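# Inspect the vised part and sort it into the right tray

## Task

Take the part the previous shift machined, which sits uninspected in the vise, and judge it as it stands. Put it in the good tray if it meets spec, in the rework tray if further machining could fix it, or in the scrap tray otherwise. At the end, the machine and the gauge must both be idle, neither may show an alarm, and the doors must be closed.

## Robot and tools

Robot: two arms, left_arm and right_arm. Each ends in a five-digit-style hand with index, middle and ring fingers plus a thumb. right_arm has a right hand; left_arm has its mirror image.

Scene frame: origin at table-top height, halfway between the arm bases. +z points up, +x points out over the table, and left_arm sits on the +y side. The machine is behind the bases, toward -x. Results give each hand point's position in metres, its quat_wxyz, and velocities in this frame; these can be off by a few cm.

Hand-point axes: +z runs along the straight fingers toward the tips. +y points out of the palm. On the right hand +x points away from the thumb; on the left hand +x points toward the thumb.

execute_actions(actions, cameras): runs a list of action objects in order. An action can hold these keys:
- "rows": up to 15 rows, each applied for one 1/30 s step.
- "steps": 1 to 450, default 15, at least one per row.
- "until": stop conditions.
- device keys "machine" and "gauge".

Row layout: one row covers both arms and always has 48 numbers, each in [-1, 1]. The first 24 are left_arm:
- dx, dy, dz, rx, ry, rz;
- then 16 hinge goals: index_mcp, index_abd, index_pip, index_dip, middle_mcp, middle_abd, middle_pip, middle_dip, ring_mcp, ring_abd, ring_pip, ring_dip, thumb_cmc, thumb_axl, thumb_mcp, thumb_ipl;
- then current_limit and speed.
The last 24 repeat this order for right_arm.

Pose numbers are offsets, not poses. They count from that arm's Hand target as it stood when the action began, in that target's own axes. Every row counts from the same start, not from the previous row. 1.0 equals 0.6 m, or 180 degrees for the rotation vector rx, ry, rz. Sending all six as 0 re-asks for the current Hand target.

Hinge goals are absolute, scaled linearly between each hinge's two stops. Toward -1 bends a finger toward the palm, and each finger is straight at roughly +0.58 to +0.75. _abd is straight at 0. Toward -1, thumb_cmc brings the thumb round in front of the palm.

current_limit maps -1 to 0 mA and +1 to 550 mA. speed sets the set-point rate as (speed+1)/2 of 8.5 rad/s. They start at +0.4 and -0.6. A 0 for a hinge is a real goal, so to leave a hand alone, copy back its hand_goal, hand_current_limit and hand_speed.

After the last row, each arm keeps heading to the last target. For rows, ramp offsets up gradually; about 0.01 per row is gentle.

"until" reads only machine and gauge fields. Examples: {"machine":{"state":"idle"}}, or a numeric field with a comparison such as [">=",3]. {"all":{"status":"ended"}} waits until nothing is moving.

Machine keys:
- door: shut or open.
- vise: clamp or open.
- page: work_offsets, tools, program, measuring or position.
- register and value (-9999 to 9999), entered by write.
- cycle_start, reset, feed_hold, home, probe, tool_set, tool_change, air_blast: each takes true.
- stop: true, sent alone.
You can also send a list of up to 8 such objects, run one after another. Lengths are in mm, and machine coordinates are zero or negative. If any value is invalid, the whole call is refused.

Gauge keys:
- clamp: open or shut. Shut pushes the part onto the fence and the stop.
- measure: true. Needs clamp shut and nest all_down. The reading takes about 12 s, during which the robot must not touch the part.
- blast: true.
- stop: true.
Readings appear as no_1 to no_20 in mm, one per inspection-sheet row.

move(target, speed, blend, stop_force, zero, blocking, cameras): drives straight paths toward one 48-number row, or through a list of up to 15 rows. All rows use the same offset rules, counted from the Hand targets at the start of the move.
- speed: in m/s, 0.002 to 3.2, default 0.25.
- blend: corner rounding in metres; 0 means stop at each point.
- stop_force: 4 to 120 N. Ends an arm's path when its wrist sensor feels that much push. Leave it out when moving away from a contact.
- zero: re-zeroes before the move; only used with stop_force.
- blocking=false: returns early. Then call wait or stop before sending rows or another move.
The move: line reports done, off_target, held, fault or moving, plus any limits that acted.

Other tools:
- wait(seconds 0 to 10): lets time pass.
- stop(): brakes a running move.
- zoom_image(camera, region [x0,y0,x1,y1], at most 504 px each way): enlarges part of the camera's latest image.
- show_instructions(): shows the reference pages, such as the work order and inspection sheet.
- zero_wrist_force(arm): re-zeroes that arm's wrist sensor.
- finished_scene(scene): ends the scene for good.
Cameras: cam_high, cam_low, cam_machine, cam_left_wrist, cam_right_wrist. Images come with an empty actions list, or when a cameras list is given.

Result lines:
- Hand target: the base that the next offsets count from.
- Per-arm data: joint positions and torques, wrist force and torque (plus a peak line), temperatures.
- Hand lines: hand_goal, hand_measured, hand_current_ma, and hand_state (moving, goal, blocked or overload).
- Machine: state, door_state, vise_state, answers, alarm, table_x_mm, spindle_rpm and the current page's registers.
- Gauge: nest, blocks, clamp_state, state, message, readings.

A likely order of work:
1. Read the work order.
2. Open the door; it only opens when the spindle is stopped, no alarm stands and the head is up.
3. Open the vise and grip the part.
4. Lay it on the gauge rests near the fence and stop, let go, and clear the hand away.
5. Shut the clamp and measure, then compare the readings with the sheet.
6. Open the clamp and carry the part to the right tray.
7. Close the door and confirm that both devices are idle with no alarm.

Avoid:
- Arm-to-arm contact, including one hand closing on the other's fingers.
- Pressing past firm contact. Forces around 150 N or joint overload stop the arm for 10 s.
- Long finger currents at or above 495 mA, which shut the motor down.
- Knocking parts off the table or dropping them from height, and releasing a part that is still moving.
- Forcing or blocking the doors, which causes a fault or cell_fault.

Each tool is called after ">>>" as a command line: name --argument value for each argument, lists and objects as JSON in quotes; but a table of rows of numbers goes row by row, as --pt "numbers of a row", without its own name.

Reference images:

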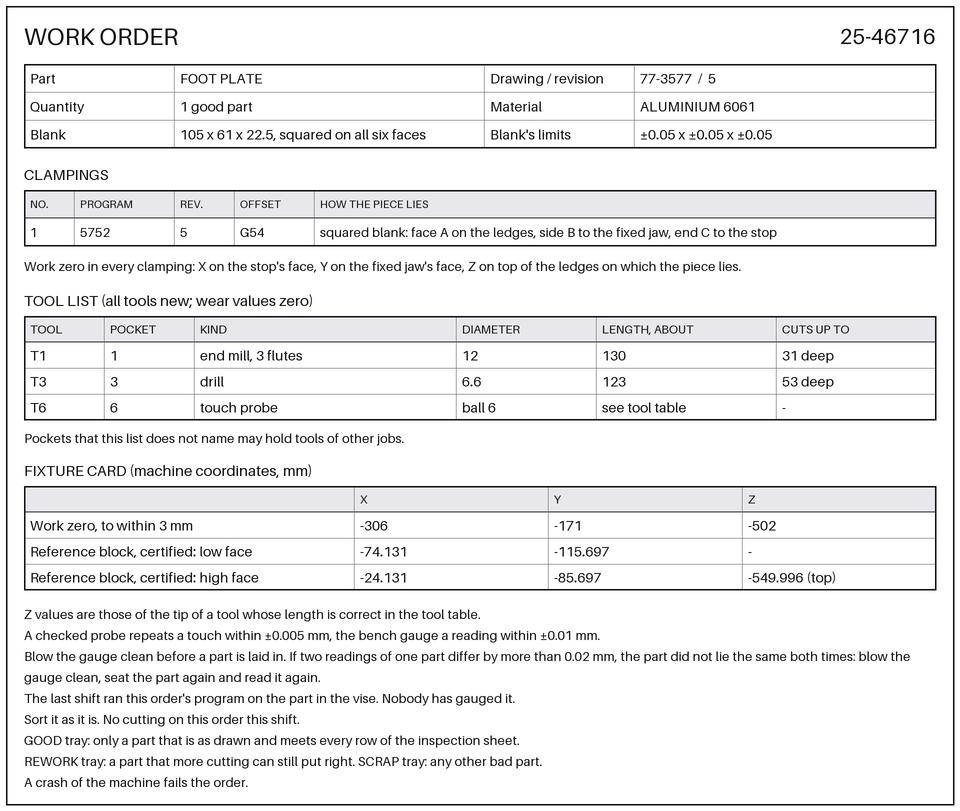

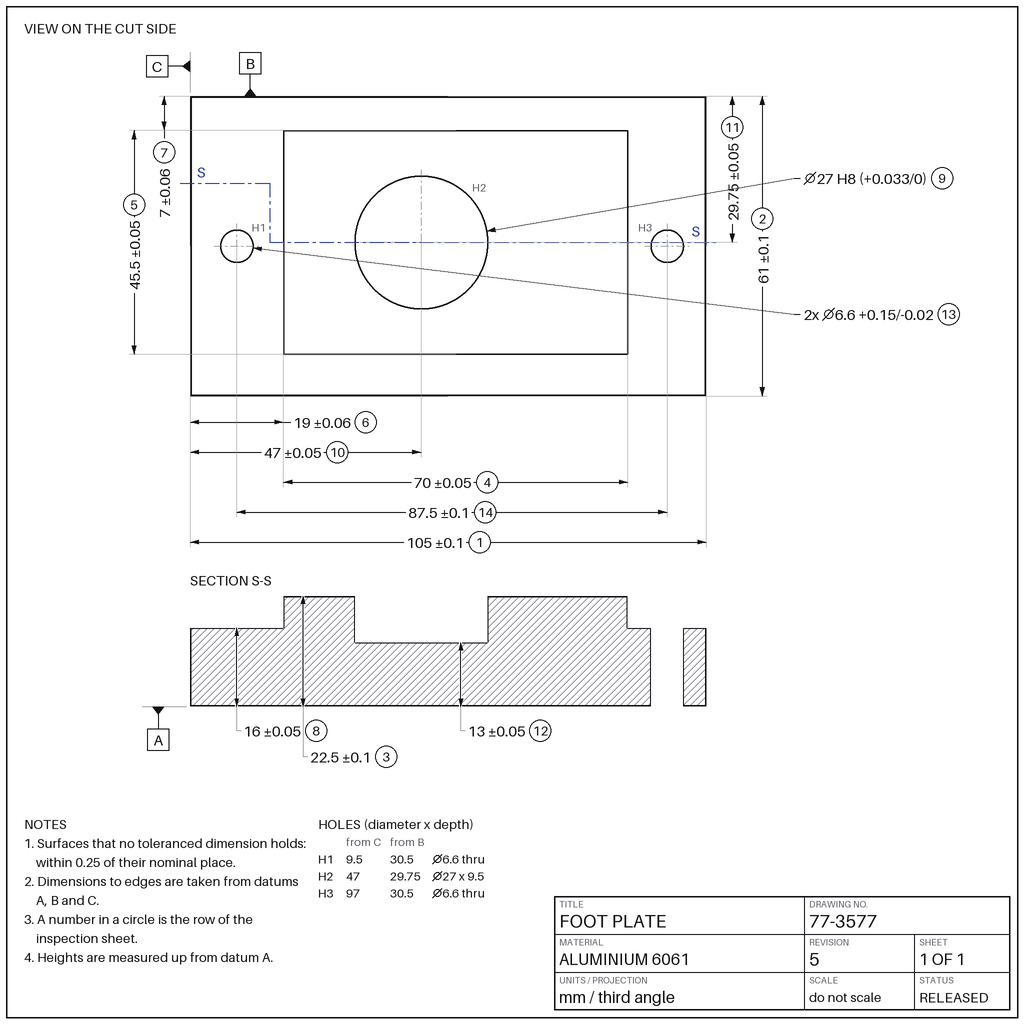

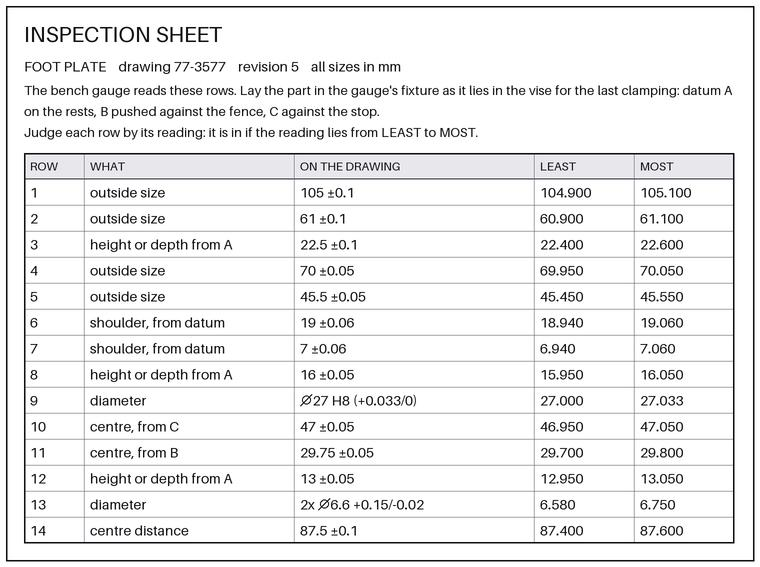

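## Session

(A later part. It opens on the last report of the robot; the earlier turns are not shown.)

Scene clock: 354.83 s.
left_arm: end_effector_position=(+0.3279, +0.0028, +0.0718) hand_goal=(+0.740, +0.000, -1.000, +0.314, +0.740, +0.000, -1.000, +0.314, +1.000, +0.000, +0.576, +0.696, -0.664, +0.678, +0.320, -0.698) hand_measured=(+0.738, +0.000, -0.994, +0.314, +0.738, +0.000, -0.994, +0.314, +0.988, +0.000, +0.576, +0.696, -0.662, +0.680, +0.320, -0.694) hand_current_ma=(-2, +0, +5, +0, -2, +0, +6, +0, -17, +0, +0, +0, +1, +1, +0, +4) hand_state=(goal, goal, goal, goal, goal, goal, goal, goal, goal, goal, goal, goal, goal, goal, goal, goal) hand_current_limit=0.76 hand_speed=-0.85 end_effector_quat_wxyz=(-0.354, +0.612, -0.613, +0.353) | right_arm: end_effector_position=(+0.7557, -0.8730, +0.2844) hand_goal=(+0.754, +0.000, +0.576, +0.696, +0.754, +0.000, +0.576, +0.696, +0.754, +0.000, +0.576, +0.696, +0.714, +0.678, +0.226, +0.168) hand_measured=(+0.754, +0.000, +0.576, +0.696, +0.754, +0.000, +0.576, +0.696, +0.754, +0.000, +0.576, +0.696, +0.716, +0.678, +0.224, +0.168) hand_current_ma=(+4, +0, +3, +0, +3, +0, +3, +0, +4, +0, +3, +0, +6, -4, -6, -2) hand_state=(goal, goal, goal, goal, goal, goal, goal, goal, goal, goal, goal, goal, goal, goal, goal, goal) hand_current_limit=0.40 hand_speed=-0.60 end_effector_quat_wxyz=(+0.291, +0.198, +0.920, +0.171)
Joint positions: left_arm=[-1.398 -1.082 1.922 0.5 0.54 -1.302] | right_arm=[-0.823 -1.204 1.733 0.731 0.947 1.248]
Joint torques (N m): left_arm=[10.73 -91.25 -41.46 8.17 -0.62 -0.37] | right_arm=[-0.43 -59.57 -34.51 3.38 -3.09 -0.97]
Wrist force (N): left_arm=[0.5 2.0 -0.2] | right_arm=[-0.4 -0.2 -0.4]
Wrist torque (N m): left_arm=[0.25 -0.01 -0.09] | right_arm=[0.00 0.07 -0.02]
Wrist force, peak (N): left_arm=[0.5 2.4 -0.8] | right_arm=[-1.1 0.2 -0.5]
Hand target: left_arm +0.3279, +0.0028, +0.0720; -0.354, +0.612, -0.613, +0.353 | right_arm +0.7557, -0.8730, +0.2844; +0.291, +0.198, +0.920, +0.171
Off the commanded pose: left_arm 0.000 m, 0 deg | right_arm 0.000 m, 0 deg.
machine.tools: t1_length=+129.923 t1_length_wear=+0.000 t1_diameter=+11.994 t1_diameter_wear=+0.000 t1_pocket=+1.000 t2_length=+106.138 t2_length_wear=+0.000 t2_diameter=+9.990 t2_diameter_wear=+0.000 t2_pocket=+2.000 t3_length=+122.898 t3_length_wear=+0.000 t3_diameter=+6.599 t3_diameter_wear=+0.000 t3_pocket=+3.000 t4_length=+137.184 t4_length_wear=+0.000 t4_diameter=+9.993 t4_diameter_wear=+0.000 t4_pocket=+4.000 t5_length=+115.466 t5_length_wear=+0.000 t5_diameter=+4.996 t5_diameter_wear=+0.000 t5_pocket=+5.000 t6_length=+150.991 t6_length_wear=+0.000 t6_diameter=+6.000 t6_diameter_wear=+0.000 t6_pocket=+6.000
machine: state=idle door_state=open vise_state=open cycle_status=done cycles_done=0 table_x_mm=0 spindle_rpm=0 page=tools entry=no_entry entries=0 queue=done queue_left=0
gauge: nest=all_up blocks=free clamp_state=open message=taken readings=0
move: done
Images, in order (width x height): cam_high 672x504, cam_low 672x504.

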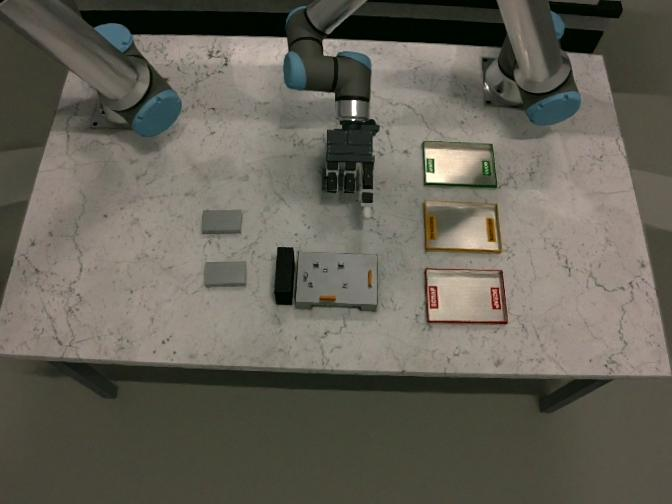

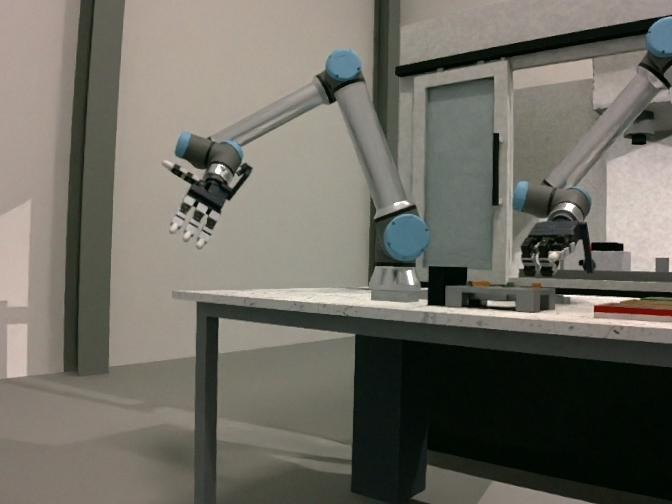

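>>> move --pt "0 -0.05 -0.32 0 0 0 0.98 0 -1.0 0.40 0.98 0 -1.0 0.40 1.0 0 0.576 0.696 -0.664 0.677 0.55 -0.6973 0.4 -0.2 0 0 0 0 0 0 0.754 0 0.576 0.696 0.754 0 0.576 0.696 0.754 0 0.576 0.696 0.714 0.678 0.226 0.168 0.4 -0.6" --speed 0.25 --cameras '["cam_high"]'

>>> zoom_image --camera "cam_high" --region '[280, 130, 400, 230]'

Scene clock: 378.30 s.
left_arm: end_effector_position=(+0.1767, +0.0027, +0.1940) hand_goal=(+0.980, +0.000, -1.000, +0.400, +0.980, +0.000, -1.000, +0.400, +1.000, +0.000, +0.576, +0.696, -0.664, +0.678, +0.550, -0.698) hand_measured=(+0.966, +0.000, -0.994, +0.398, +0.966, +0.000, -0.994, +0.398, +0.988, +0.000, +0.576, +0.696, -0.662, +0.680, +0.544, -0.696) hand_current_ma=(-19, +0, +4, -1, -21, +0, +4, -1, -17, +0, +0, +0, +1, +1, -7, +3) hand_state=(goal, goal, goal, goal, goal, goal, goal, goal, goal, goal, goal, goal, goal, goal, goal, goal) hand_current_limit=0.40 hand_speed=-0.20 end_effector_quat_wxyz=(-0.354, +0.612, -0.613, +0.353) | right_arm: end_effector_position=(+0.7557, -0.8730, +0.2844) hand_goal=(+0.754, +0.000, +0.576, +0.696, +0.754, +0.000, +0.576, +0.696, +0.754, +0.000, +0.576, +0.696, +0.714, +0.678, +0.226, +0.168) hand_measured=(+0.754, +0.000, +0.576, +0.696, +0.754, +0.000, +0.576, +0.696, +0.754, +0.000, +0.576, +0.696, +0.716, +0.678, +0.224, +0.168) hand_current_ma=(+4, +0, +3, +0, +3, +0, +3, +0, +4, +0, +3, +0, +6, -4, -6, -2) hand_state=(goal, goal, goal, goal, goal, goal, goal, goal, goal, goal, goal, goal, goal, goal, goal, goal) hand_current_limit=0.40 hand_speed=-0.60 end_effector_quat_wxyz=(+0.291, +0.198, +0.920, +0.171)
Joint positions: left_arm=[-1.686 -1.225 1.992 1.059 0.543 -1.865] | right_arm=[-0.823 -1.204 1.733 0.731 0.947 1.248]
Joint torques (N m): left_arm=[-17.45 -76.15 -14.74 8.11 0.1 -1.44] | right_arm=[-1.03 -58.48 -33.18 3.69 -3.25 -0.89]
Wrist force (N): left_arm=[0.4 1.2 -0.2] | right_arm=[-0.6 0.0 -0.1]
Wrist torque (N m): left_arm=[0.09 0.06 0.36] | right_arm=[-0.01 0.08 -0.03]
Wrist force, peak (N): left_arm=[0.5 2.9 0.4] | right_arm=[-1.1 -0.8 0.1]
Hand target: left_arm +0.1766, +0.0027, +0.1940; -0.354, +0.612, -0.613, +0.353 | right_arm +0.7557, -0.8730, +0.2844; +0.291, +0.198, +0.920, +0.171
Off the commanded pose: left_arm 0.000 m, 0 deg | right_arm 0.000 m, 0 deg.
machine.tools: t1_length=+129.923 t1_length_wear=+0.000 t1_diameter=+11.994 t1_diameter_wear=+0.000 t1_pocket=+1.000 t2_length=+106.138 t2_length_wear=+0.000 t2_diameter=+9.990 t2_diameter_wear=+0.000 t2_pocket=+2.000 t3_length=+122.898 t3_length_wear=+0.000 t3_diameter=+6.599 t3_diameter_wear=+0.000 t3_pocket=+3.000 t4_length=+137.184 t4_length_wear=+0.000 t4_diameter=+9.993 t4_diameter_wear=+0.000 t4_pocket=+4.000 t5_length=+115.466 t5_length_wear=+0.000 t5_diameter=+4.996 t5_diameter_wear=+0.000 t5_pocket=+5.000 t6_length=+150.991 t6_length_wear=+0.000 t6_diameter=+6.000 t6_diameter_wear=+0.000 t6_pocket=+6.000
machine: state=idle door_state=open vise_state=open cycle_status=done cycles_done=0 table_x_mm=0 spindle_rpm=0 page=tools entry=no_entry entries=0 queue=done queue_left=0
gauge: nest=all_up blocks=free clamp_state=open message=taken readings=0
move: done
Images, in order (width x height): cam_high 672x504.

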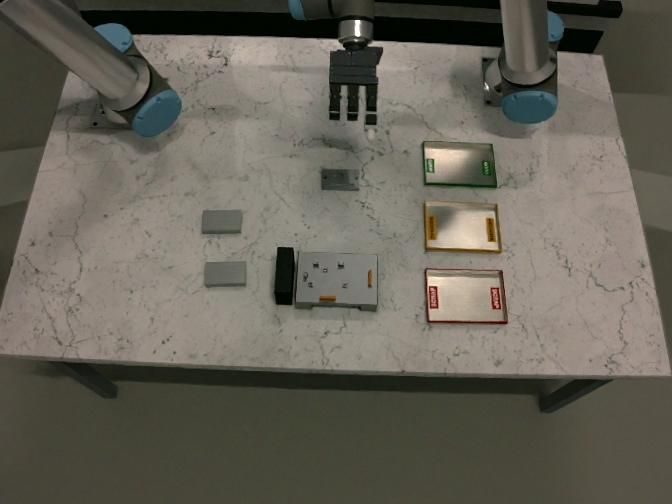

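Scaled by 4.200 from the camera's 672x504 image, which has a finer 960x720 frame.

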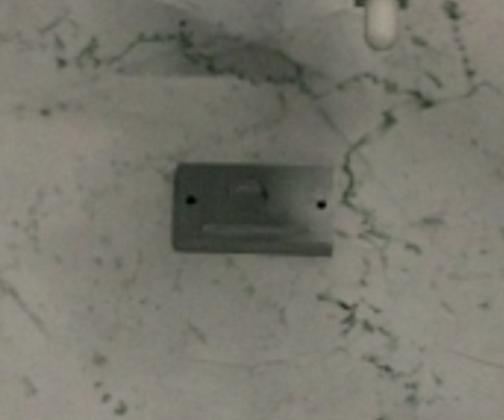

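>>> move --pt "0.002 -0.1278 0.2213 0 0 0 0.98 0 -1.0 0.40 0.98 0 -1.0 0.40 1.0 0 0.576 0.696 -0.664 0.677 0.55 -0.6973 0.4 -0.2 0 0 0 0 0 0 0.754 0 0.576 0.696 0.754 0 0.576 0.696 0.754 0 0.576 0.696 0.714 0.678 0.226 0.168 0.4 -0.6" --pt "0.002 0.0656 0.333 0 0 0 0.98 0 -1.0 0.40 0.98 0 -1.0 0.40 1.0 0 0.576 0.696 -0.664 0.677 0.55 -0.6973 0.4 -0.2 0 0 0 0 0 0 0.754 0 0.576 0.696 0.754 0 0.576 0.696 0.754 0 0.576 0.696 0.714 0.678 0.226 0.168 0.4 -0.6" --speed '[0.2,0.1]'

>>> move --pt "0 0.0791 0.0457 0 0 0 0.98 0 -1.0 0.40 0.98 0 -1.0 0.40 1.0 0 0.576 0.696 -0.664 0.677 0.55 -0.6973 0.4 -0.2 0 0 0 0 0 0 0.754 0 0.576 0.696 0.754 0 0.576 0.696 0.754 0 0.576 0.696 0.714 0.678 0.226 0.168 0.4 -0.6" --speed 0.025 --stop_force 5

>>> execute_actions --actions '[{"rows":[[0,0,0,0,0,0,0.86,0,-1.0,0.40,0.86,0,-1.0,0.40,1.0,0,0.576,0.696,-0.664,0.677,0.48,-0.6973,0.78,-0.8,0,0,0,0,0,0,0.754,0,0.576,0.696,0.754,0,0.576,0.696,0.754,0,0.576,0.696,0.714,0.678,0.226,0.168,0.4,-0.6]],"steps":30},{"rows":[[0,0,0,0,0,0,0.80,0,-1.0,0.40,0.80,0,-1.0,0.40,1.0,0,0.576,0.696,-0.664,0.677,0.42,-0.6973,0.78,-0.85,0,0,0,0,0,0,0.754,0,0.576,0.696,0.754,0,0.576,0.696,0.754,0,0.576,0.696,0.714,0.678,0.226,0.168,0.4,-0.6]],"steps":40}]' --cameras '["cam_left_wrist","cam_low"]'

Scene clock: 392.13 s.
left_arm: end_effector_position=(+0.3299, +0.0016, +0.0601) hand_goal=(+0.980, +0.000, -1.000, +0.400, +0.980, +0.000, -1.000, +0.400, +1.000, +0.000, +0.576, +0.696, -0.664, +0.678, +0.550, -0.698) hand_measured=(+0.966, +0.000, -0.994, +0.398, +0.966, +0.000, -0.994, +0.398, +0.988, +0.000, +0.576, +0.696, -0.662, +0.680, +0.544, -0.696) hand_current_ma=(-18, +0, +4, -1, -20, +0, +4, -1, -17, +0, +0, +0, +1, +1, -7, +3) hand_state=(goal, goal, goal, goal, goal, goal, goal, goal, goal, goal, goal, goal, goal, goal, goal, goal) hand_current_limit=0.40 hand_speed=-0.20 end_effector_quat_wxyz=(-0.354, +0.612, -0.613, +0.353) | right_arm: end_effector_position=(+0.7557, -0.8730, +0.2844) hand_goal=(+0.754, +0.000, +0.576, +0.696, +0.754, +0.000, +0.576, +0.696, +0.754, +0.000, +0.576, +0.696, +0.714, +0.678, +0.226, +0.168) hand_measured=(+0.754, +0.000, +0.576, +0.696, +0.754, +0.000, +0.576, +0.696, +0.754, +0.000, +0.576, +0.696, +0.716, +0.678, +0.224, +0.168) hand_current_ma=(+4, +0, +3, +0, +3, +0, +3, +0, +4, +0, +3, +0, +6, -4, -6, -2) hand_state=(goal, goal, goal, goal, goal, goal, goal, goal, goal, goal, goal, goal, goal, goal, goal, goal) hand_current_limit=0.40 hand_speed=-0.60 end_effector_quat_wxyz=(+0.291, +0.198, +0.920, +0.171)
Joint positions: left_arm=[-1.395 -1.066 1.922 0.478 0.541 -1.295] | right_arm=[-0.823 -1.204 1.733 0.731 0.947 1.248]
Joint torques (N m): left_arm=[15.84 -48.48 -12.14 -0.55 -0.08 1.84] | right_arm=[-3.68 -60.97 -33.64 3.91 -3.44 -0.97]
Wrist force (N): left_arm=[0.5 2.2 -0.5] | right_arm=[-0.4 0.3 0.2]
Wrist torque (N m): left_arm=[0.30 -0.02 -0.08] | right_arm=[0.00 0.05 -0.01]
Wrist force, peak (N): left_arm=[0.5 2.8 0.1] | right_arm=[-1.0 -0.7 0.1]
Hand target: left_arm +0.3299, +0.0016, +0.0600; -0.354, +0.612, -0.613, +0.353 | right_arm +0.7557, -0.8730, +0.2844; +0.291, +0.198, +0.920, +0.171
Off the commanded pose: left_arm 0.000 m, 0 deg | right_arm 0.000 m, 0 deg.
machine.tools: t1_length=+129.923 t1_length_wear=+0.000 t1_diameter=+11.994 t1_diameter_wear=+0.000 t1_pocket=+1.000 t2_length=+106.138 t2_length_wear=+0.000 t2_diameter=+9.990 t2_diameter_wear=+0.000 t2_pocket=+2.000 t3_length=+122.898 t3_length_wear=+0.000 t3_diameter=+6.599 t3_diameter_wear=+0.000 t3_pocket=+3.000 t4_length=+137.184 t4_length_wear=+0.000 t4_diameter=+9.993 t4_diameter_wear=+0.000 t4_pocket=+4.000 t5_length=+115.466 t5_length_wear=+0.000 t5_diameter=+4.996 t5_diameter_wear=+0.000 t5_pocket=+5.000 t6_length=+150.991 t6_length_wear=+0.000 t6_diameter=+6.000 t6_diameter_wear=+0.000 t6_pocket=+6.000
machine: state=idle door_state=open vise_state=open cycle_status=done cycles_done=0 table_x_mm=0 spindle_rpm=0 page=tools entry=no_entry entries=0 queue=done queue_left=0
gauge: nest=all_up blocks=free clamp_state=open message=taken readings=0
move: done

Scene clock: 395.37 s.
left_arm: end_effector_position=(+0.3299, +0.0017, +0.0052) hand_goal=(+0.980, +0.000, -1.000, +0.400, +0.980, +0.000, -1.000, +0.400, +1.000, +0.000, +0.576, +0.696, -0.664, +0.678, +0.550, -0.698) hand_measured=(+0.966, +0.000, -0.994, +0.398, +0.966, +0.000, -0.994, +0.398, +0.988, +0.000, +0.576, +0.696, -0.662, +0.680, +0.544, -0.696) hand_current_ma=(-18, +0, +4, -1, -20, +0, +4, -1, -17, +0, +0, +0, +1, +1, -7, +3) hand_state=(goal, goal, goal, goal, goal, goal, goal, goal, goal, goal, goal, goal, goal, goal, goal, goal) hand_current_limit=0.40 hand_speed=-0.20 end_effector_quat_wxyz=(-0.354, +0.612, -0.613, +0.353) | right_arm: end_effector_position=(+0.7557, -0.8730, +0.2844) hand_goal=(+0.754, +0.000, +0.576, +0.696, +0.754, +0.000, +0.576, +0.696, +0.754, +0.000, +0.576, +0.696, +0.714, +0.678, +0.226, +0.168) hand_measured=(+0.754, +0.000, +0.576, +0.696, +0.754, +0.000, +0.576, +0.696, +0.754, +0.000, +0.576, +0.696, +0.716, +0.678, +0.224, +0.168) hand_current_ma=(+4, +0, +3, +0, +3, +0, +3, +0, +4, +0, +3, +0, +6, -4, -6, -2) hand_state=(goal, goal, goal, goal, goal, goal, goal, goal, goal, goal, goal, goal, goal, goal, goal, goal) hand_current_limit=0.40 hand_speed=-0.60 end_effector_quat_wxyz=(+0.291, +0.198, +0.920, +0.171)
Joint positions: left_arm=[-1.395 -0.991 1.935 0.39 0.541 -1.295] | right_arm=[-0.823 -1.204 1.733 0.731 0.947 1.248]
Joint torques (N m): left_arm=[11.36 -56.98 -9.32 0.19 0.09 1.82] | right_arm=[-2.25 -59.59 -32.82 3.74 -2.99 -1.19]
Wrist force (N): left_arm=[0.5 1.6 -0.5] | right_arm=[-0.9 -0.1 -0.3]
Wrist torque (N m): left_arm=[0.26 -0.01 -0.07] | right_arm=[0.00 0.13 -0.06]
Wrist force, peak (N): left_arm=[0.4 2.5 -0.7] | right_arm=[-1.2 -0.4 -0.2]
Hand target: left_arm +0.3299, +0.0017, +0.0052; -0.354, +0.612, -0.613, +0.353 | right_arm +0.7557, -0.8730, +0.2844; +0.291, +0.198, +0.920, +0.171
Off the commanded pose: left_arm 0.000 m, 0 deg | right_arm 0.000 m, 0 deg.
machine.tools: t1_length=+129.923 t1_length_wear=+0.000 t1_diameter=+11.994 t1_diameter_wear=+0.000 t1_pocket=+1.000 t2_length=+106.138 t2_length_wear=+0.000 t2_diameter=+9.990 t2_diameter_wear=+0.000 t2_pocket=+2.000 t3_length=+122.898 t3_length_wear=+0.000 t3_diameter=+6.599 t3_diameter_wear=+0.000 t3_pocket=+3.000 t4_length=+137.184 t4_length_wear=+0.000 t4_diameter=+9.993 t4_diameter_wear=+0.000 t4_pocket=+4.000 t5_length=+115.466 t5_length_wear=+0.000 t5_diameter=+4.996 t5_diameter_wear=+0.000 t5_pocket=+5.000 t6_length=+150.991 t6_length_wear=+0.000 t6_diameter=+6.000 t6_diameter_wear=+0.000 t6_pocket=+6.000
machine: state=idle door_state=open vise_state=open cycle_status=done cycles_done=0 table_x_mm=0 spindle_rpm=0 page=tools entry=no_entry entries=0 queue=done queue_left=0
gauge: nest=all_up blocks=free clamp_state=open message=taken readings=0
move: done

Scene clock: 397.90 s.
left_arm: end_effector_position=(+0.3299, +0.0017, +0.0051) hand_goal=(+0.800, +0.000, -1.000, +0.400, +0.800, +0.000, -1.000, +0.400, +1.000, +0.000, +0.576, +0.696, -0.664, +0.678, +0.420, -0.698) hand_measured=(+0.826, +0.000, -0.990, +0.400, +0.826, +0.000, -0.992, +0.400, +0.988, +0.000, +0.576, +0.696, -0.662, +0.680, +0.460, -0.690) hand_current_ma=(+45, +0, +10, +0, +45, +0, +9, +0, -17, +0, +0, +0, +1, +1, +113, +11) hand_state=(blocked, goal, goal, goal, blocked, goal, goal, goal, goal, goal, goal, goal, goal, goal, blocked, goal) hand_current_limit=0.78 hand_speed=-0.85 end_effector_quat_wxyz=(-0.354, +0.612, -0.613, +0.353) | right_arm: end_effector_position=(+0.7557, -0.8730, +0.2844) hand_goal=(+0.754, +0.000, +0.576, +0.696, +0.754, +0.000, +0.576, +0.696, +0.754, +0.000, +0.576, +0.696, +0.714, +0.678, +0.226, +0.168) hand_measured=(+0.754, +0.000, +0.576, +0.696, +0.754, +0.000, +0.576, +0.696, +0.754, +0.000, +0.576, +0.696, +0.716, +0.678, +0.224, +0.168) hand_current_ma=(+4, +0, +3, +0, +3, +0, +3, +0, +4, +0, +3, +0, +6, -4, -6, -2) hand_state=(goal, goal, goal, goal, goal, goal, goal, goal, goal, goal, goal, goal, goal, goal, goal, goal) hand_current_limit=0.40 hand_speed=-0.60 end_effector_quat_wxyz=(+0.291, +0.198, +0.920, +0.171)
Joint positions: left_arm=[-1.395 -0.991 1.935 0.39 0.541 -1.295] | right_arm=[-0.823 -1.204 1.733 0.731 0.947 1.248]
Joint torques (N m): left_arm=[7.84 -53.54 -11.95 2.55 -1.47 2.05] | right_arm=[-1.78 -58.06 -33.17 3.37 -3.26 -1.26]
Wrist force (N): left_arm=[0.8 -0.7 -0.6] | right_arm=[-0.4 0.0 -0.2]
Wrist torque (N m): left_arm=[0.20 -0.03 -0.05] | right_arm=[0.01 0.05 -0.02]
Wrist force, peak (N): left_arm=[0.6 1.9 -0.6] | right_arm=[-0.8 -1.0 0.5]
Hand target: left_arm +0.3299, +0.0017, +0.0052; -0.354, +0.612, -0.613, +0.353 | right_arm +0.7557, -0.8730, +0.2844; +0.291, +0.198, +0.920, +0.171
Off the commanded pose: left_arm 0.000 m, 0 deg | right_arm 0.000 m, 0 deg.
machine.tools: t1_length=+129.923 t1_length_wear=+0.000 t1_diameter=+11.994 t1_diameter_wear=+0.000 t1_pocket=+1.000 t2_length=+106.138 t2_length_wear=+0.000 t2_diameter=+9.990 t2_diameter_wear=+0.000 t2_pocket=+2.000 t3_length=+122.898 t3_length_wear=+0.000 t3_diameter=+6.599 t3_diameter_wear=+0.000 t3_pocket=+3.000 t4_length=+137.184 t4_length_wear=+0.000 t4_diameter=+9.993 t4_diameter_wear=+0.000 t4_pocket=+4.000 t5_length=+115.466 t5_length_wear=+0.000 t5_diameter=+4.996 t5_diameter_wear=+0.000 t5_pocket=+5.000 t6_length=+150.991 t6_length_wear=+0.000 t6_diameter=+6.000 t6_diameter_wear=+0.000 t6_pocket=+6.000
machine: state=idle door_state=open vise_state=open cycle_status=done cycles_done=0 table_x_mm=0 spindle_rpm=0 page=tools entry=no_entry entries=0 queue=done queue_left=0
gauge: nest=all_up blocks=free clamp_state=open message=taken readings=0
Images, in order (width x height): cam_low 672x504, cam_left_wrist 672x504.

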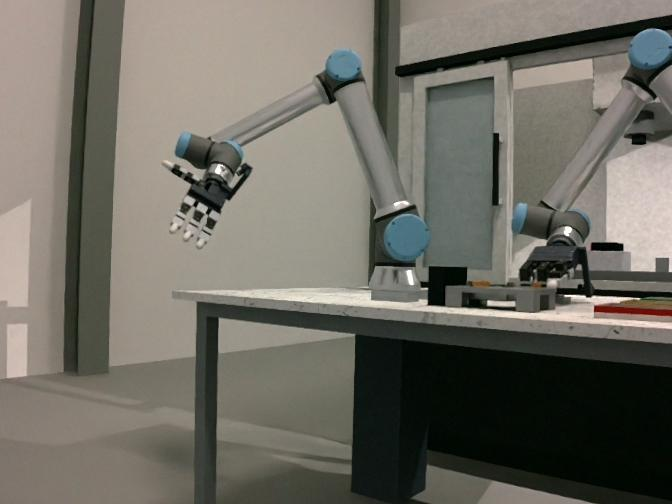

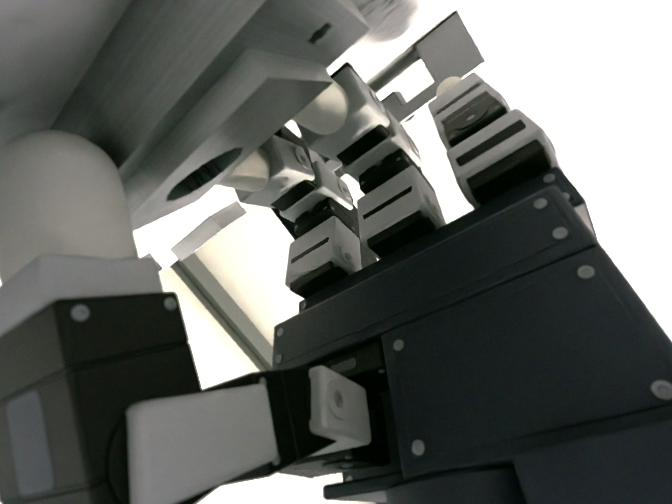

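>>> execute_actions --actions '[{"rows":[[0,-0.00072,-0.00042,0,0,0,0.77,0,-1.0,0.40,0.77,0,-1.0,0.40,1.0,0,0.576,0.696,-0.664,0.677,0.37,-0.6973,0.78,-0.85,0,0,0,0,0,0,0.754,0,0.576,0.696,0.754,0,0.576,0.696,0.754,0,0.576,0.696,0.714,0.678,0.226,0.168,0.4,-0.6]],"steps":25},{"rows":[[0,-0.00072,-0.00042,0,0,0,0.74,0,-1.0,0.40,0.74,0,-1.0,0.40,1.0,0,0.576,0.696,-0.664,0.677,0.33,-0.6973,0.78,-0.85,0,0,0,0,0,0,0.754,0,0.576,0.696,0.754,0,0.576,0.696,0.754,0,0.576,0.696,0.714,0.678,0.226,0.168,0.4,-0.6]],"steps":25},{"rows":[[0,0,0,0,0,0,0.73,0,-1.0,0.40,0.73,0,-1.0,0.40,1.0,0,0.576,0.696,-0.664,0.677,0.31,-0.6973,0.78,-0.85,0,0,0,0,0,0,0.754,0,0.576,0.696,0.754,0,0.576,0.696,0.754,0,0.576,0.696,0.714,0.678,0.226,0.168,0.4,-0.6]],"steps":20}]'

Scene clock: 405.30 s.
left_arm: end_effector_position=(+0.3299, +0.0017, +0.0062) hand_goal=(+0.730, +0.000, -1.000, +0.400, +0.730, +0.000, -1.000, +0.400, +1.000, +0.000, +0.576, +0.696, -0.664, +0.678, +0.310, -0.698) hand_measured=(+0.798, +0.000, -0.974, +0.406, +0.798, +0.000, -0.976, +0.406, +0.988, +0.000, +0.576, +0.696, -0.660, +0.680, +0.450, -0.670) hand_current_ma=(+181, +0, +40, +4, +182, +0, +38, +5, -17, +0, +0, +0, +2, +1, +490, +70) hand_state=(blocked, goal, blocked, goal, blocked, goal, blocked, goal, goal, goal, goal, goal, goal, goal, blocked, blocked) hand_current_limit=0.78 hand_speed=-0.85 end_effector_quat_wxyz=(-0.354, +0.612, -0.613, +0.353) | right_arm: end_effector_position=(+0.7557, -0.8730, +0.2844) hand_goal=(+0.754, +0.000, +0.576, +0.696, +0.754, +0.000, +0.576, +0.696, +0.754, +0.000, +0.576, +0.696, +0.714, +0.678, +0.226, +0.168) hand_measured=(+0.754, +0.000, +0.576, +0.696, +0.754, +0.000, +0.576, +0.696, +0.754, +0.000, +0.576, +0.696, +0.716, +0.678, +0.224, +0.168) hand_current_ma=(+4, +0, +3, +0, +3, +0, +3, +0, +4, +0, +3, +0, +6, -4, -6, -2) hand_state=(goal, goal, goal, goal, goal, goal, goal, goal, goal, goal, goal, goal, goal, goal, goal, goal) hand_current_limit=0.40 hand_speed=-0.60 end_effector_quat_wxyz=(+0.291, +0.198, +0.920, +0.171)
Joint positions: left_arm=[-1.395 -0.992 1.935 0.392 0.541 -1.295] | right_arm=[-0.823 -1.204 1.733 0.731 0.947 1.248]
Joint torques (N m): left_arm=[-1.86 -86.42 -36.05 6.62 -2.39 -0.83] | right_arm=[-1.95 -59.91 -33.75 3.26 -3.42 -1.1]
Wrist force (N): left_arm=[0.3 -1.5 -1.1] | right_arm=[-0.8 0.0 0.3]
Wrist torque (N m): left_arm=[0.14 0.02 -0.08] | right_arm=[-0.04 0.10 -0.05]
Wrist force, peak (N): left_arm=[0.9 -1.5 -1.4] | right_arm=[-0.9 -0.2 -1.0]
Hand target: left_arm +0.3299, +0.0017, +0.0062; -0.354, +0.612, -0.613, +0.353 | right_arm +0.7557, -0.8730, +0.2844; +0.291, +0.198, +0.920, +0.171
Off the commanded pose: left_arm 0.000 m, 0 deg | right_arm 0.000 m, 0 deg.
machine.tools: t1_length=+129.923 t1_length_wear=+0.000 t1_diameter=+11.994 t1_diameter_wear=+0.000 t1_pocket=+1.000 t2_length=+106.138 t2_length_wear=+0.000 t2_diameter=+9.990 t2_diameter_wear=+0.000 t2_pocket=+2.000 t3_length=+122.898 t3_length_wear=+0.000 t3_diameter=+6.599 t3_diameter_wear=+0.000 t3_pocket=+3.000 t4_length=+137.184 t4_length_wear=+0.000 t4_diameter=+9.993 t4_diameter_wear=+0.000 t4_pocket=+4.000 t5_length=+115.466 t5_length_wear=+0.000 t5_diameter=+4.996 t5_diameter_wear=+0.000 t5_pocket=+5.000 t6_length=+150.991 t6_length_wear=+0.000 t6_diameter=+6.000 t6_diameter_wear=+0.000 t6_pocket=+6.000
machine: state=idle door_state=open vise_state=open cycle_status=done cycles_done=0 table_x_mm=0 spindle_rpm=0 page=tools entry=no_entry entries=0 queue=done queue_left=0
gauge: nest=all_up blocks=free clamp_state=open message=taken readings=0

>>> move --pt "0 -0.01155 -0.00667 0 0 0 0.73 0 -1.0 0.40 0.73 0 -1.0 0.40 1.0 0 0.576 0.696 -0.664 0.677 0.31 -0.6973 0.78 -0.85 0 0 0 0 0 0 0.754 0 0.576 0.696 0.754 0 0.576 0.696 0.754 0 0.576 0.696 0.714 0.678 0.226 0.168 0.4 -0.6" --speed 0.008 --cameras '["cam_left_wrist","cam_low"]'

>>> zoom_image --camera "cam_left_wrist" --region '[0, 0, 420, 300]'

Scene clock: 411.27 s.
left_arm: end_effector_position=(+0.3299, +0.0017, +0.0140) hand_goal=(+0.730, +0.000, -1.000, +0.400, +0.730, +0.000, -1.000, +0.400, +1.000, +0.000, +0.576, +0.696, -0.664, +0.678, +0.310, -0.698) hand_measured=(+0.790, +0.000, -0.966, +0.410, +0.788, +0.000, -0.966, +0.412, +0.988, +0.000, +0.576, +0.696, -0.658, +0.680, +0.442, -0.658) hand_current_ma=(+156, +0, +65, +13, +144, +0, +65, +16, -17, +0, +0, +0, +6, +1, +490, +122) hand_state=(blocked, goal, blocked, goal, blocked, goal, blocked, goal, goal, goal, goal, goal, goal, goal, blocked, blocked) hand_current_limit=0.78 hand_speed=-0.85 end_effector_quat_wxyz=(-0.354, +0.612, -0.613, +0.353) | right_arm: end_effector_position=(+0.7557, -0.8730, +0.2844) hand_goal=(+0.754, +0.000, +0.576, +0.696, +0.754, +0.000, +0.576, +0.696, +0.754, +0.000, +0.576, +0.696, +0.714, +0.678, +0.226, +0.168) hand_measured=(+0.754, +0.000, +0.576, +0.696, +0.754, +0.000, +0.576, +0.696, +0.754, +0.000, +0.576, +0.696, +0.716, +0.678, +0.224, +0.168) hand_current_ma=(+4, +0, +3, +0, +3, +0, +3, +0, +4, +0, +3, +0, +6, -4, -6, -2) hand_state=(goal, goal, goal, goal, goal, goal, goal, goal, goal, goal, goal, goal, goal, goal, goal, goal) hand_current_limit=0.40 hand_speed=-0.60 end_effector_quat_wxyz=(+0.291, +0.198, +0.920, +0.171)
Joint positions: left_arm=[-1.395 -1.003 1.933 0.404 0.541 -1.295] | right_arm=[-0.823 -1.204 1.733 0.731 0.947 1.248]
Joint torques (N m): left_arm=[-2.22 -92.54 -39.68 8.71 -2.59 2.11] | right_arm=[0.45 -59.15 -33.59 3.46 -3.43 -1.08]
Wrist force (N): left_arm=[0.4 4.5 0.8] | right_arm=[-0.4 -0.4 0.0]
Wrist torque (N m): left_arm=[0.43 0.00 -0.07] | right_arm=[-0.05 0.05 -0.03]
Wrist force, peak (N): left_arm=[0.6 4.7 1.3] | right_arm=[-1.2 -0.4 -0.6]
Hand target: left_arm +0.3299, +0.0017, +0.0142; -0.354, +0.612, -0.613, +0.353 | right_arm +0.7557, -0.8730, +0.2844; +0.291, +0.198, +0.920, +0.171
Off the commanded pose: left_arm 0.000 m, 0 deg | right_arm 0.000 m, 0 deg.
machine.tools: t1_length=+129.923 t1_length_wear=+0.000 t1_diameter=+11.994 t1_diameter_wear=+0.000 t1_pocket=+1.000 t2_length=+106.138 t2_length_wear=+0.000 t2_diameter=+9.990 t2_diameter_wear=+0.000 t2_pocket=+2.000 t3_length=+122.898 t3_length_wear=+0.000 t3_diameter=+6.599 t3_diameter_wear=+0.000 t3_pocket=+3.000 t4_length=+137.184 t4_length_wear=+0.000 t4_diameter=+9.993 t4_diameter_wear=+0.000 t4_pocket=+4.000 t5_length=+115.466 t5_length_wear=+0.000 t5_diameter=+4.996 t5_diameter_wear=+0.000 t5_pocket=+5.000 t6_length=+150.991 t6_length_wear=+0.000 t6_diameter=+6.000 t6_diameter_wear=+0.000 t6_pocket=+6.000
machine: state=idle door_state=open vise_state=open cycle_status=done cycles_done=0 table_x_mm=0 spindle_rpm=0 page=tools entry=no_entry entries=0 queue=done queue_left=0
gauge: nest=all_up blocks=free clamp_state=open message=taken readings=0
move: done
Images, in order (width x height): cam_low 672x504, cam_left_wrist 672x504.

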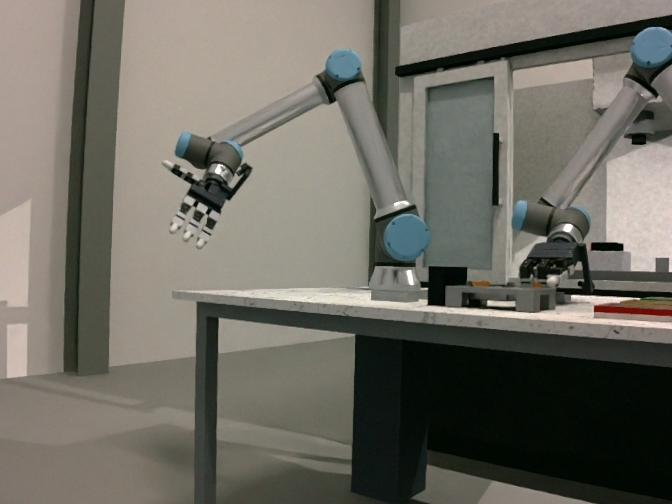

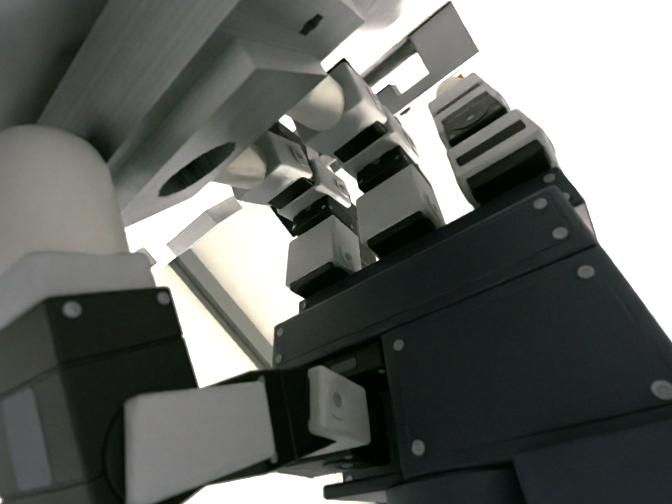

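Scaled by 1.200 from the camera's 672x504 image, which has a finer 960x720 frame.

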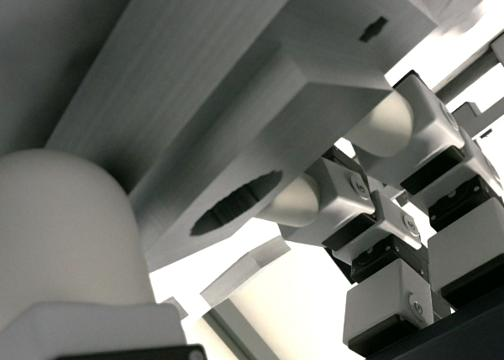

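>>> move --pt "0 -0.0289 -0.01667 0 0 0 0.73 0 -1.0 0.40 0.73 0 -1.0 0.40 1.0 0 0.576 0.696 -0.664 0.677 0.31 -0.6973 0.78 -0.85 0 0 0 0 0 0 0.754 0 0.576 0.696 0.754 0 0.576 0.696 0.754 0 0.576 0.696 0.714 0.678 0.226 0.168 0.4 -0.6" --speed 0.015 --cameras '["cam_left_wrist"]'

>>> zoom_image --camera "cam_left_wrist" --region '[0, 0, 420, 300]'

Scene clock: 416.37 s.
left_arm: end_effector_position=(+0.3299, +0.0016, +0.0340) hand_goal=(+0.730, +0.000, -1.000, +0.400, +0.730, +0.000, -1.000, +0.400, +1.000, +0.000, +0.576, +0.696, -0.664, +0.678, +0.310, -0.698) hand_measured=(+0.790, +0.000, -0.966, +0.410, +0.788, +0.000, -0.964, +0.414, +0.988, +0.000, +0.576, +0.696, -0.658, +0.680, +0.442, -0.658) hand_current_ma=(+156, +0, +65, +13, +144, +0, +65, +16, -17, +0, +0, +0, +6, +1, +489, +122) hand_state=(blocked, goal, blocked, goal, blocked, goal, blocked, goal, goal, goal, goal, goal, goal, goal, blocked, blocked) hand_current_limit=0.78 hand_speed=-0.85 end_effector_quat_wxyz=(-0.354, +0.612, -0.613, +0.353) | right_arm: end_effector_position=(+0.7557, -0.8730, +0.2844) hand_goal=(+0.754, +0.000, +0.576, +0.696, +0.754, +0.000, +0.576, +0.696, +0.754, +0.000, +0.576, +0.696, +0.714, +0.678, +0.226, +0.168) hand_measured=(+0.754, +0.000, +0.576, +0.696, +0.754, +0.000, +0.576, +0.696, +0.754, +0.000, +0.576, +0.696, +0.716, +0.678, +0.224, +0.168) hand_current_ma=(+4, +0, +3, +0, +3, +0, +3, +0, +4, +0, +3, +0, +6, -4, -6, -2) hand_state=(goal, goal, goal, goal, goal, goal, goal, goal, goal, goal, goal, goal, goal, goal, goal, goal) hand_current_limit=0.40 hand_speed=-0.60 end_effector_quat_wxyz=(+0.291, +0.198, +0.920, +0.171)
Joint positions: left_arm=[-1.395 -1.031 1.929 0.436 0.541 -1.295] | right_arm=[-0.823 -1.204 1.733 0.731 0.947 1.248]
Joint torques (N m): left_arm=[14.7 -93.26 -40.6 8.01 -1.62 1.39] | right_arm=[-2.08 -61.11 -33.21 3.52 -3.62 -0.81]
Wrist force (N): left_arm=[0.4 5.1 1.1] | right_arm=[-0.7 -0.3 0.0]
Wrist torque (N m): left_arm=[0.46 0.00 -0.08] | right_arm=[-0.05 0.09 -0.05]
Wrist force, peak (N): left_arm=[0.8 5.1 0.9] | right_arm=[-1.1 -0.5 -0.4]
Hand target: left_arm +0.3299, +0.0016, +0.0342; -0.354, +0.612, -0.613, +0.353 | right_arm +0.7557, -0.8730, +0.2844; +0.291, +0.198, +0.920, +0.171
Off the commanded pose: left_arm 0.000 m, 0 deg | right_arm 0.000 m, 0 deg.
machine.tools: t1_length=+129.923 t1_length_wear=+0.000 t1_diameter=+11.994 t1_diameter_wear=+0.000 t1_pocket=+1.000 t2_length=+106.138 t2_length_wear=+0.000 t2_diameter=+9.990 t2_diameter_wear=+0.000 t2_pocket=+2.000 t3_length=+122.898 t3_length_wear=+0.000 t3_diameter=+6.599 t3_diameter_wear=+0.000 t3_pocket=+3.000 t4_length=+137.184 t4_length_wear=+0.000 t4_diameter=+9.993 t4_diameter_wear=+0.000 t4_pocket=+4.000 t5_length=+115.466 t5_length_wear=+0.000 t5_diameter=+4.996 t5_diameter_wear=+0.000 t5_pocket=+5.000 t6_length=+150.991 t6_length_wear=+0.000 t6_diameter=+6.000 t6_diameter_wear=+0.000 t6_pocket=+6.000
machine: state=idle door_state=open vise_state=open cycle_status=done cycles_done=0 table_x_mm=0 spindle_rpm=0 page=tools entry=no_entry entries=0 queue=done queue_left=0
gauge: nest=all_up blocks=free clamp_state=open message=taken readings=0
move: done
Images, in order (width x height): cam_left_wrist 672x504.

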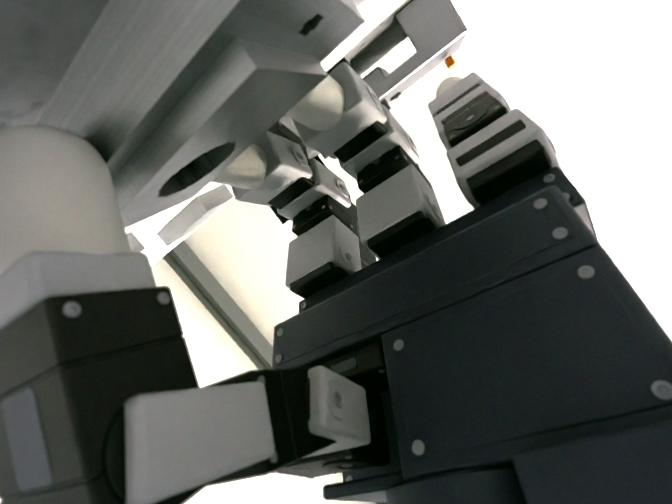

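Scaled by 1.200 from the camera's 672x504 image, which has a finer 960x720 frame.

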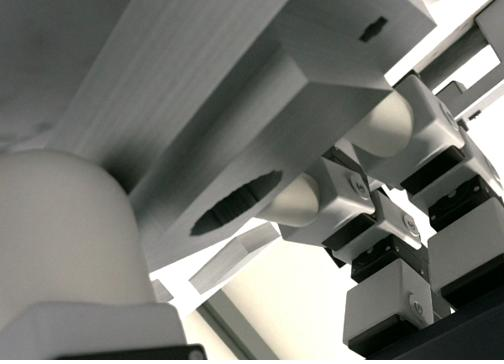

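>>> move --pt "0 -0.1313 -0.0758 0 0 0 0.73 0 -1.0 0.40 0.73 0 -1.0 0.40 1.0 0 0.576 0.696 -0.664 0.677 0.31 -0.6973 0.78 -0.85 0 0 0 0 0 0 0.754 0 0.576 0.696 0.754 0 0.576 0.696 0.754 0 0.576 0.696 0.714 0.678 0.226 0.168 0.4 -0.6" --pt "0.024 -0.4018 0.3927 0 0 0 0.73 0 -1.0 0.40 0.73 0 -1.0 0.40 1.0 0 0.576 0.696 -0.664 0.677 0.31 -0.6973 0.78 -0.85 0 0 0 0 0 0 0.754 0 0.576 0.696 0.754 0 0.576 0.696 0.754 0 0.576 0.696 0.714 0.678 0.226 0.168 0.4 -0.6" --speed '[0.04,0.07]' --blend 0.015 --cameras '["cam_low","cam_high","cam_left_wrist"]'

>>> zoom_image --camera "cam_low" --region '[420, 200, 580, 320]'

>>> zoom_image --camera "cam_high" --region '[280, 210, 400, 320]'

Scene clock: 434.10 s.
left_arm: end_effector_position=(+0.6544, -0.0129, +0.1250) hand_goal=(+0.730, +0.000, -1.000, +0.400, +0.730, +0.000, -1.000, +0.400, +1.000, +0.000, +0.576, +0.696, -0.664, +0.678, +0.310, -0.698) hand_measured=(+0.790, +0.000, -0.964, +0.412, +0.788, +0.000, -0.964, +0.414, +0.988, +0.000, +0.576, +0.696, -0.658, +0.680, +0.442, -0.658) hand_current_ma=(+156, +0, +66, +13, +144, +0, +67, +16, -17, +0, +0, +0, +6, +1, +490, +122) hand_state=(blocked, goal, blocked, goal, blocked, goal, blocked, goal, goal, goal, goal, goal, goal, goal, blocked, blocked) hand_current_limit=0.78 hand_speed=-0.85 end_effector_quat_wxyz=(-0.354, +0.612, -0.613, +0.353) | right_arm: end_effector_position=(+0.7557, -0.8730, +0.2844) hand_goal=(+0.754, +0.000, +0.576, +0.696, +0.754, +0.000, +0.576, +0.696, +0.754, +0.000, +0.576, +0.696, +0.714, +0.678, +0.226, +0.168) hand_measured=(+0.754, +0.000, +0.576, +0.696, +0.754, +0.000, +0.576, +0.696, +0.754, +0.000, +0.576, +0.696, +0.716, +0.678, +0.224, +0.168) hand_current_ma=(+4, +0, +3, +0, +3, +0, +3, +0, +4, +0, +3, +0, +6, -4, -6, -2) hand_state=(goal, goal, goal, goal, goal, goal, goal, goal, goal, goal, goal, goal, goal, goal, goal, goal) hand_current_limit=0.40 hand_speed=-0.60 end_effector_quat_wxyz=(+0.291, +0.198, +0.920, +0.171)
Joint positions: left_arm=[-0.941 -0.955 1.458 0.298 0.77 -0.637] | right_arm=[-0.823 -1.204 1.733 0.731 0.947 1.248]
Joint torques (N m): left_arm=[13.73 -72.04 -54.97 5.79 -0.06 1.7] | right_arm=[-1.79 -59.18 -34.52 3.64 -3.56 -0.89]
Wrist force (N): left_arm=[0.6 3.3 1.5] | right_arm=[-0.6 -0.4 0.0]
Wrist torque (N m): left_arm=[0.18 -0.04 -0.01] | right_arm=[-0.06 0.08 -0.05]
Wrist force, peak (N): left_arm=[0.6 5.4 1.2] | right_arm=[-1.1 -0.7 -0.4]
Hand target: left_arm +0.6546, -0.0129, +0.1250; -0.354, +0.612, -0.613, +0.353 | right_arm +0.7557, -0.8730, +0.2844; +0.291, +0.198, +0.920, +0.171
Off the commanded pose: left_arm 0.000 m, 0 deg | right_arm 0.000 m, 0 deg.
machine.tools: t1_length=+129.923 t1_length_wear=+0.000 t1_diameter=+11.994 t1_diameter_wear=+0.000 t1_pocket=+1.000 t2_length=+106.138 t2_length_wear=+0.000 t2_diameter=+9.990 t2_diameter_wear=+0.000 t2_pocket=+2.000 t3_length=+122.898 t3_length_wear=+0.000 t3_diameter=+6.599 t3_diameter_wear=+0.000 t3_pocket=+3.000 t4_length=+137.184 t4_length_wear=+0.000 t4_diameter=+9.993 t4_diameter_wear=+0.000 t4_pocket=+4.000 t5_length=+115.466 t5_length_wear=+0.000 t5_diameter=+4.996 t5_diameter_wear=+0.000 t5_pocket=+5.000 t6_length=+150.991 t6_length_wear=+0.000 t6_diameter=+6.000 t6_diameter_wear=+0.000 t6_pocket=+6.000
machine: state=idle door_state=open vise_state=open cycle_status=done cycles_done=0 table_x_mm=0 spindle_rpm=0 page=tools entry=no_entry entries=0 queue=done queue_left=0
gauge: nest=all_up blocks=free clamp_state=open message=taken readings=0
move: done
Images, in order (width x height): cam_high 672x504, cam_low 672x504, cam_left_wrist 672x504.

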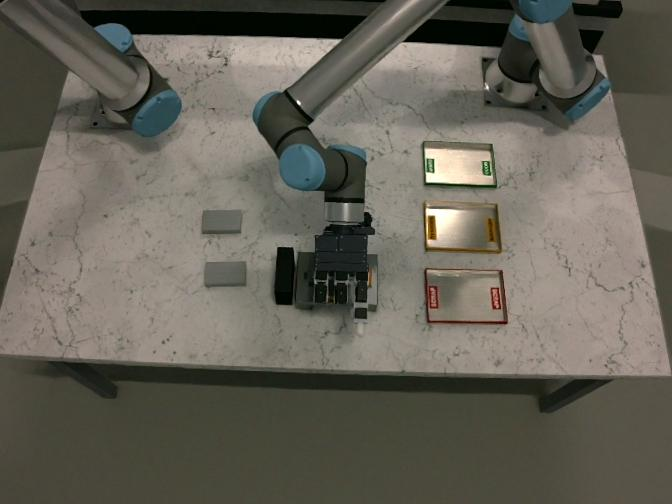

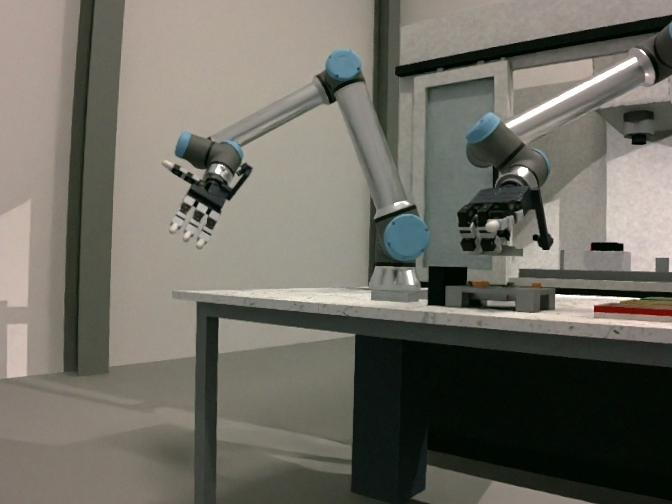

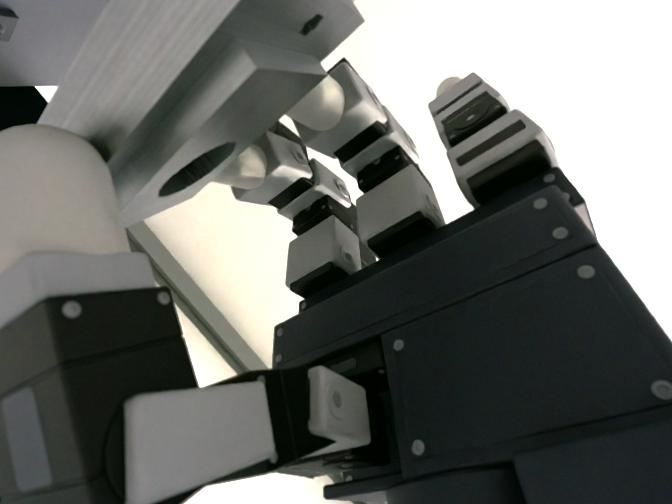

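Scaled by 3.150 from the camera's 672x504 image, which has a finer 960x720 frame.

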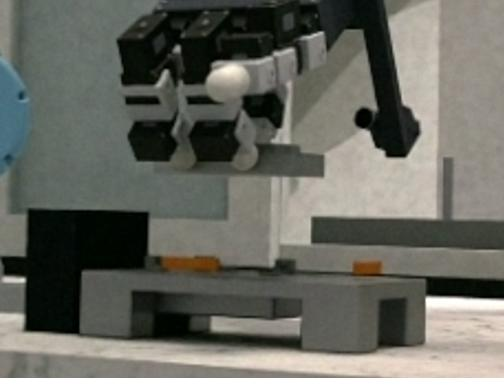

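Scaled by 4.200 from the camera's 672x504 image, which has a finer 960x720 frame.

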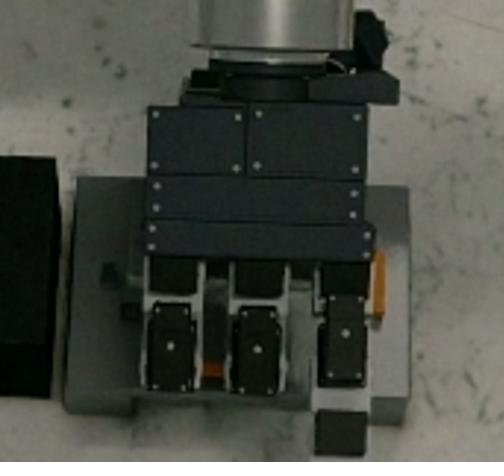

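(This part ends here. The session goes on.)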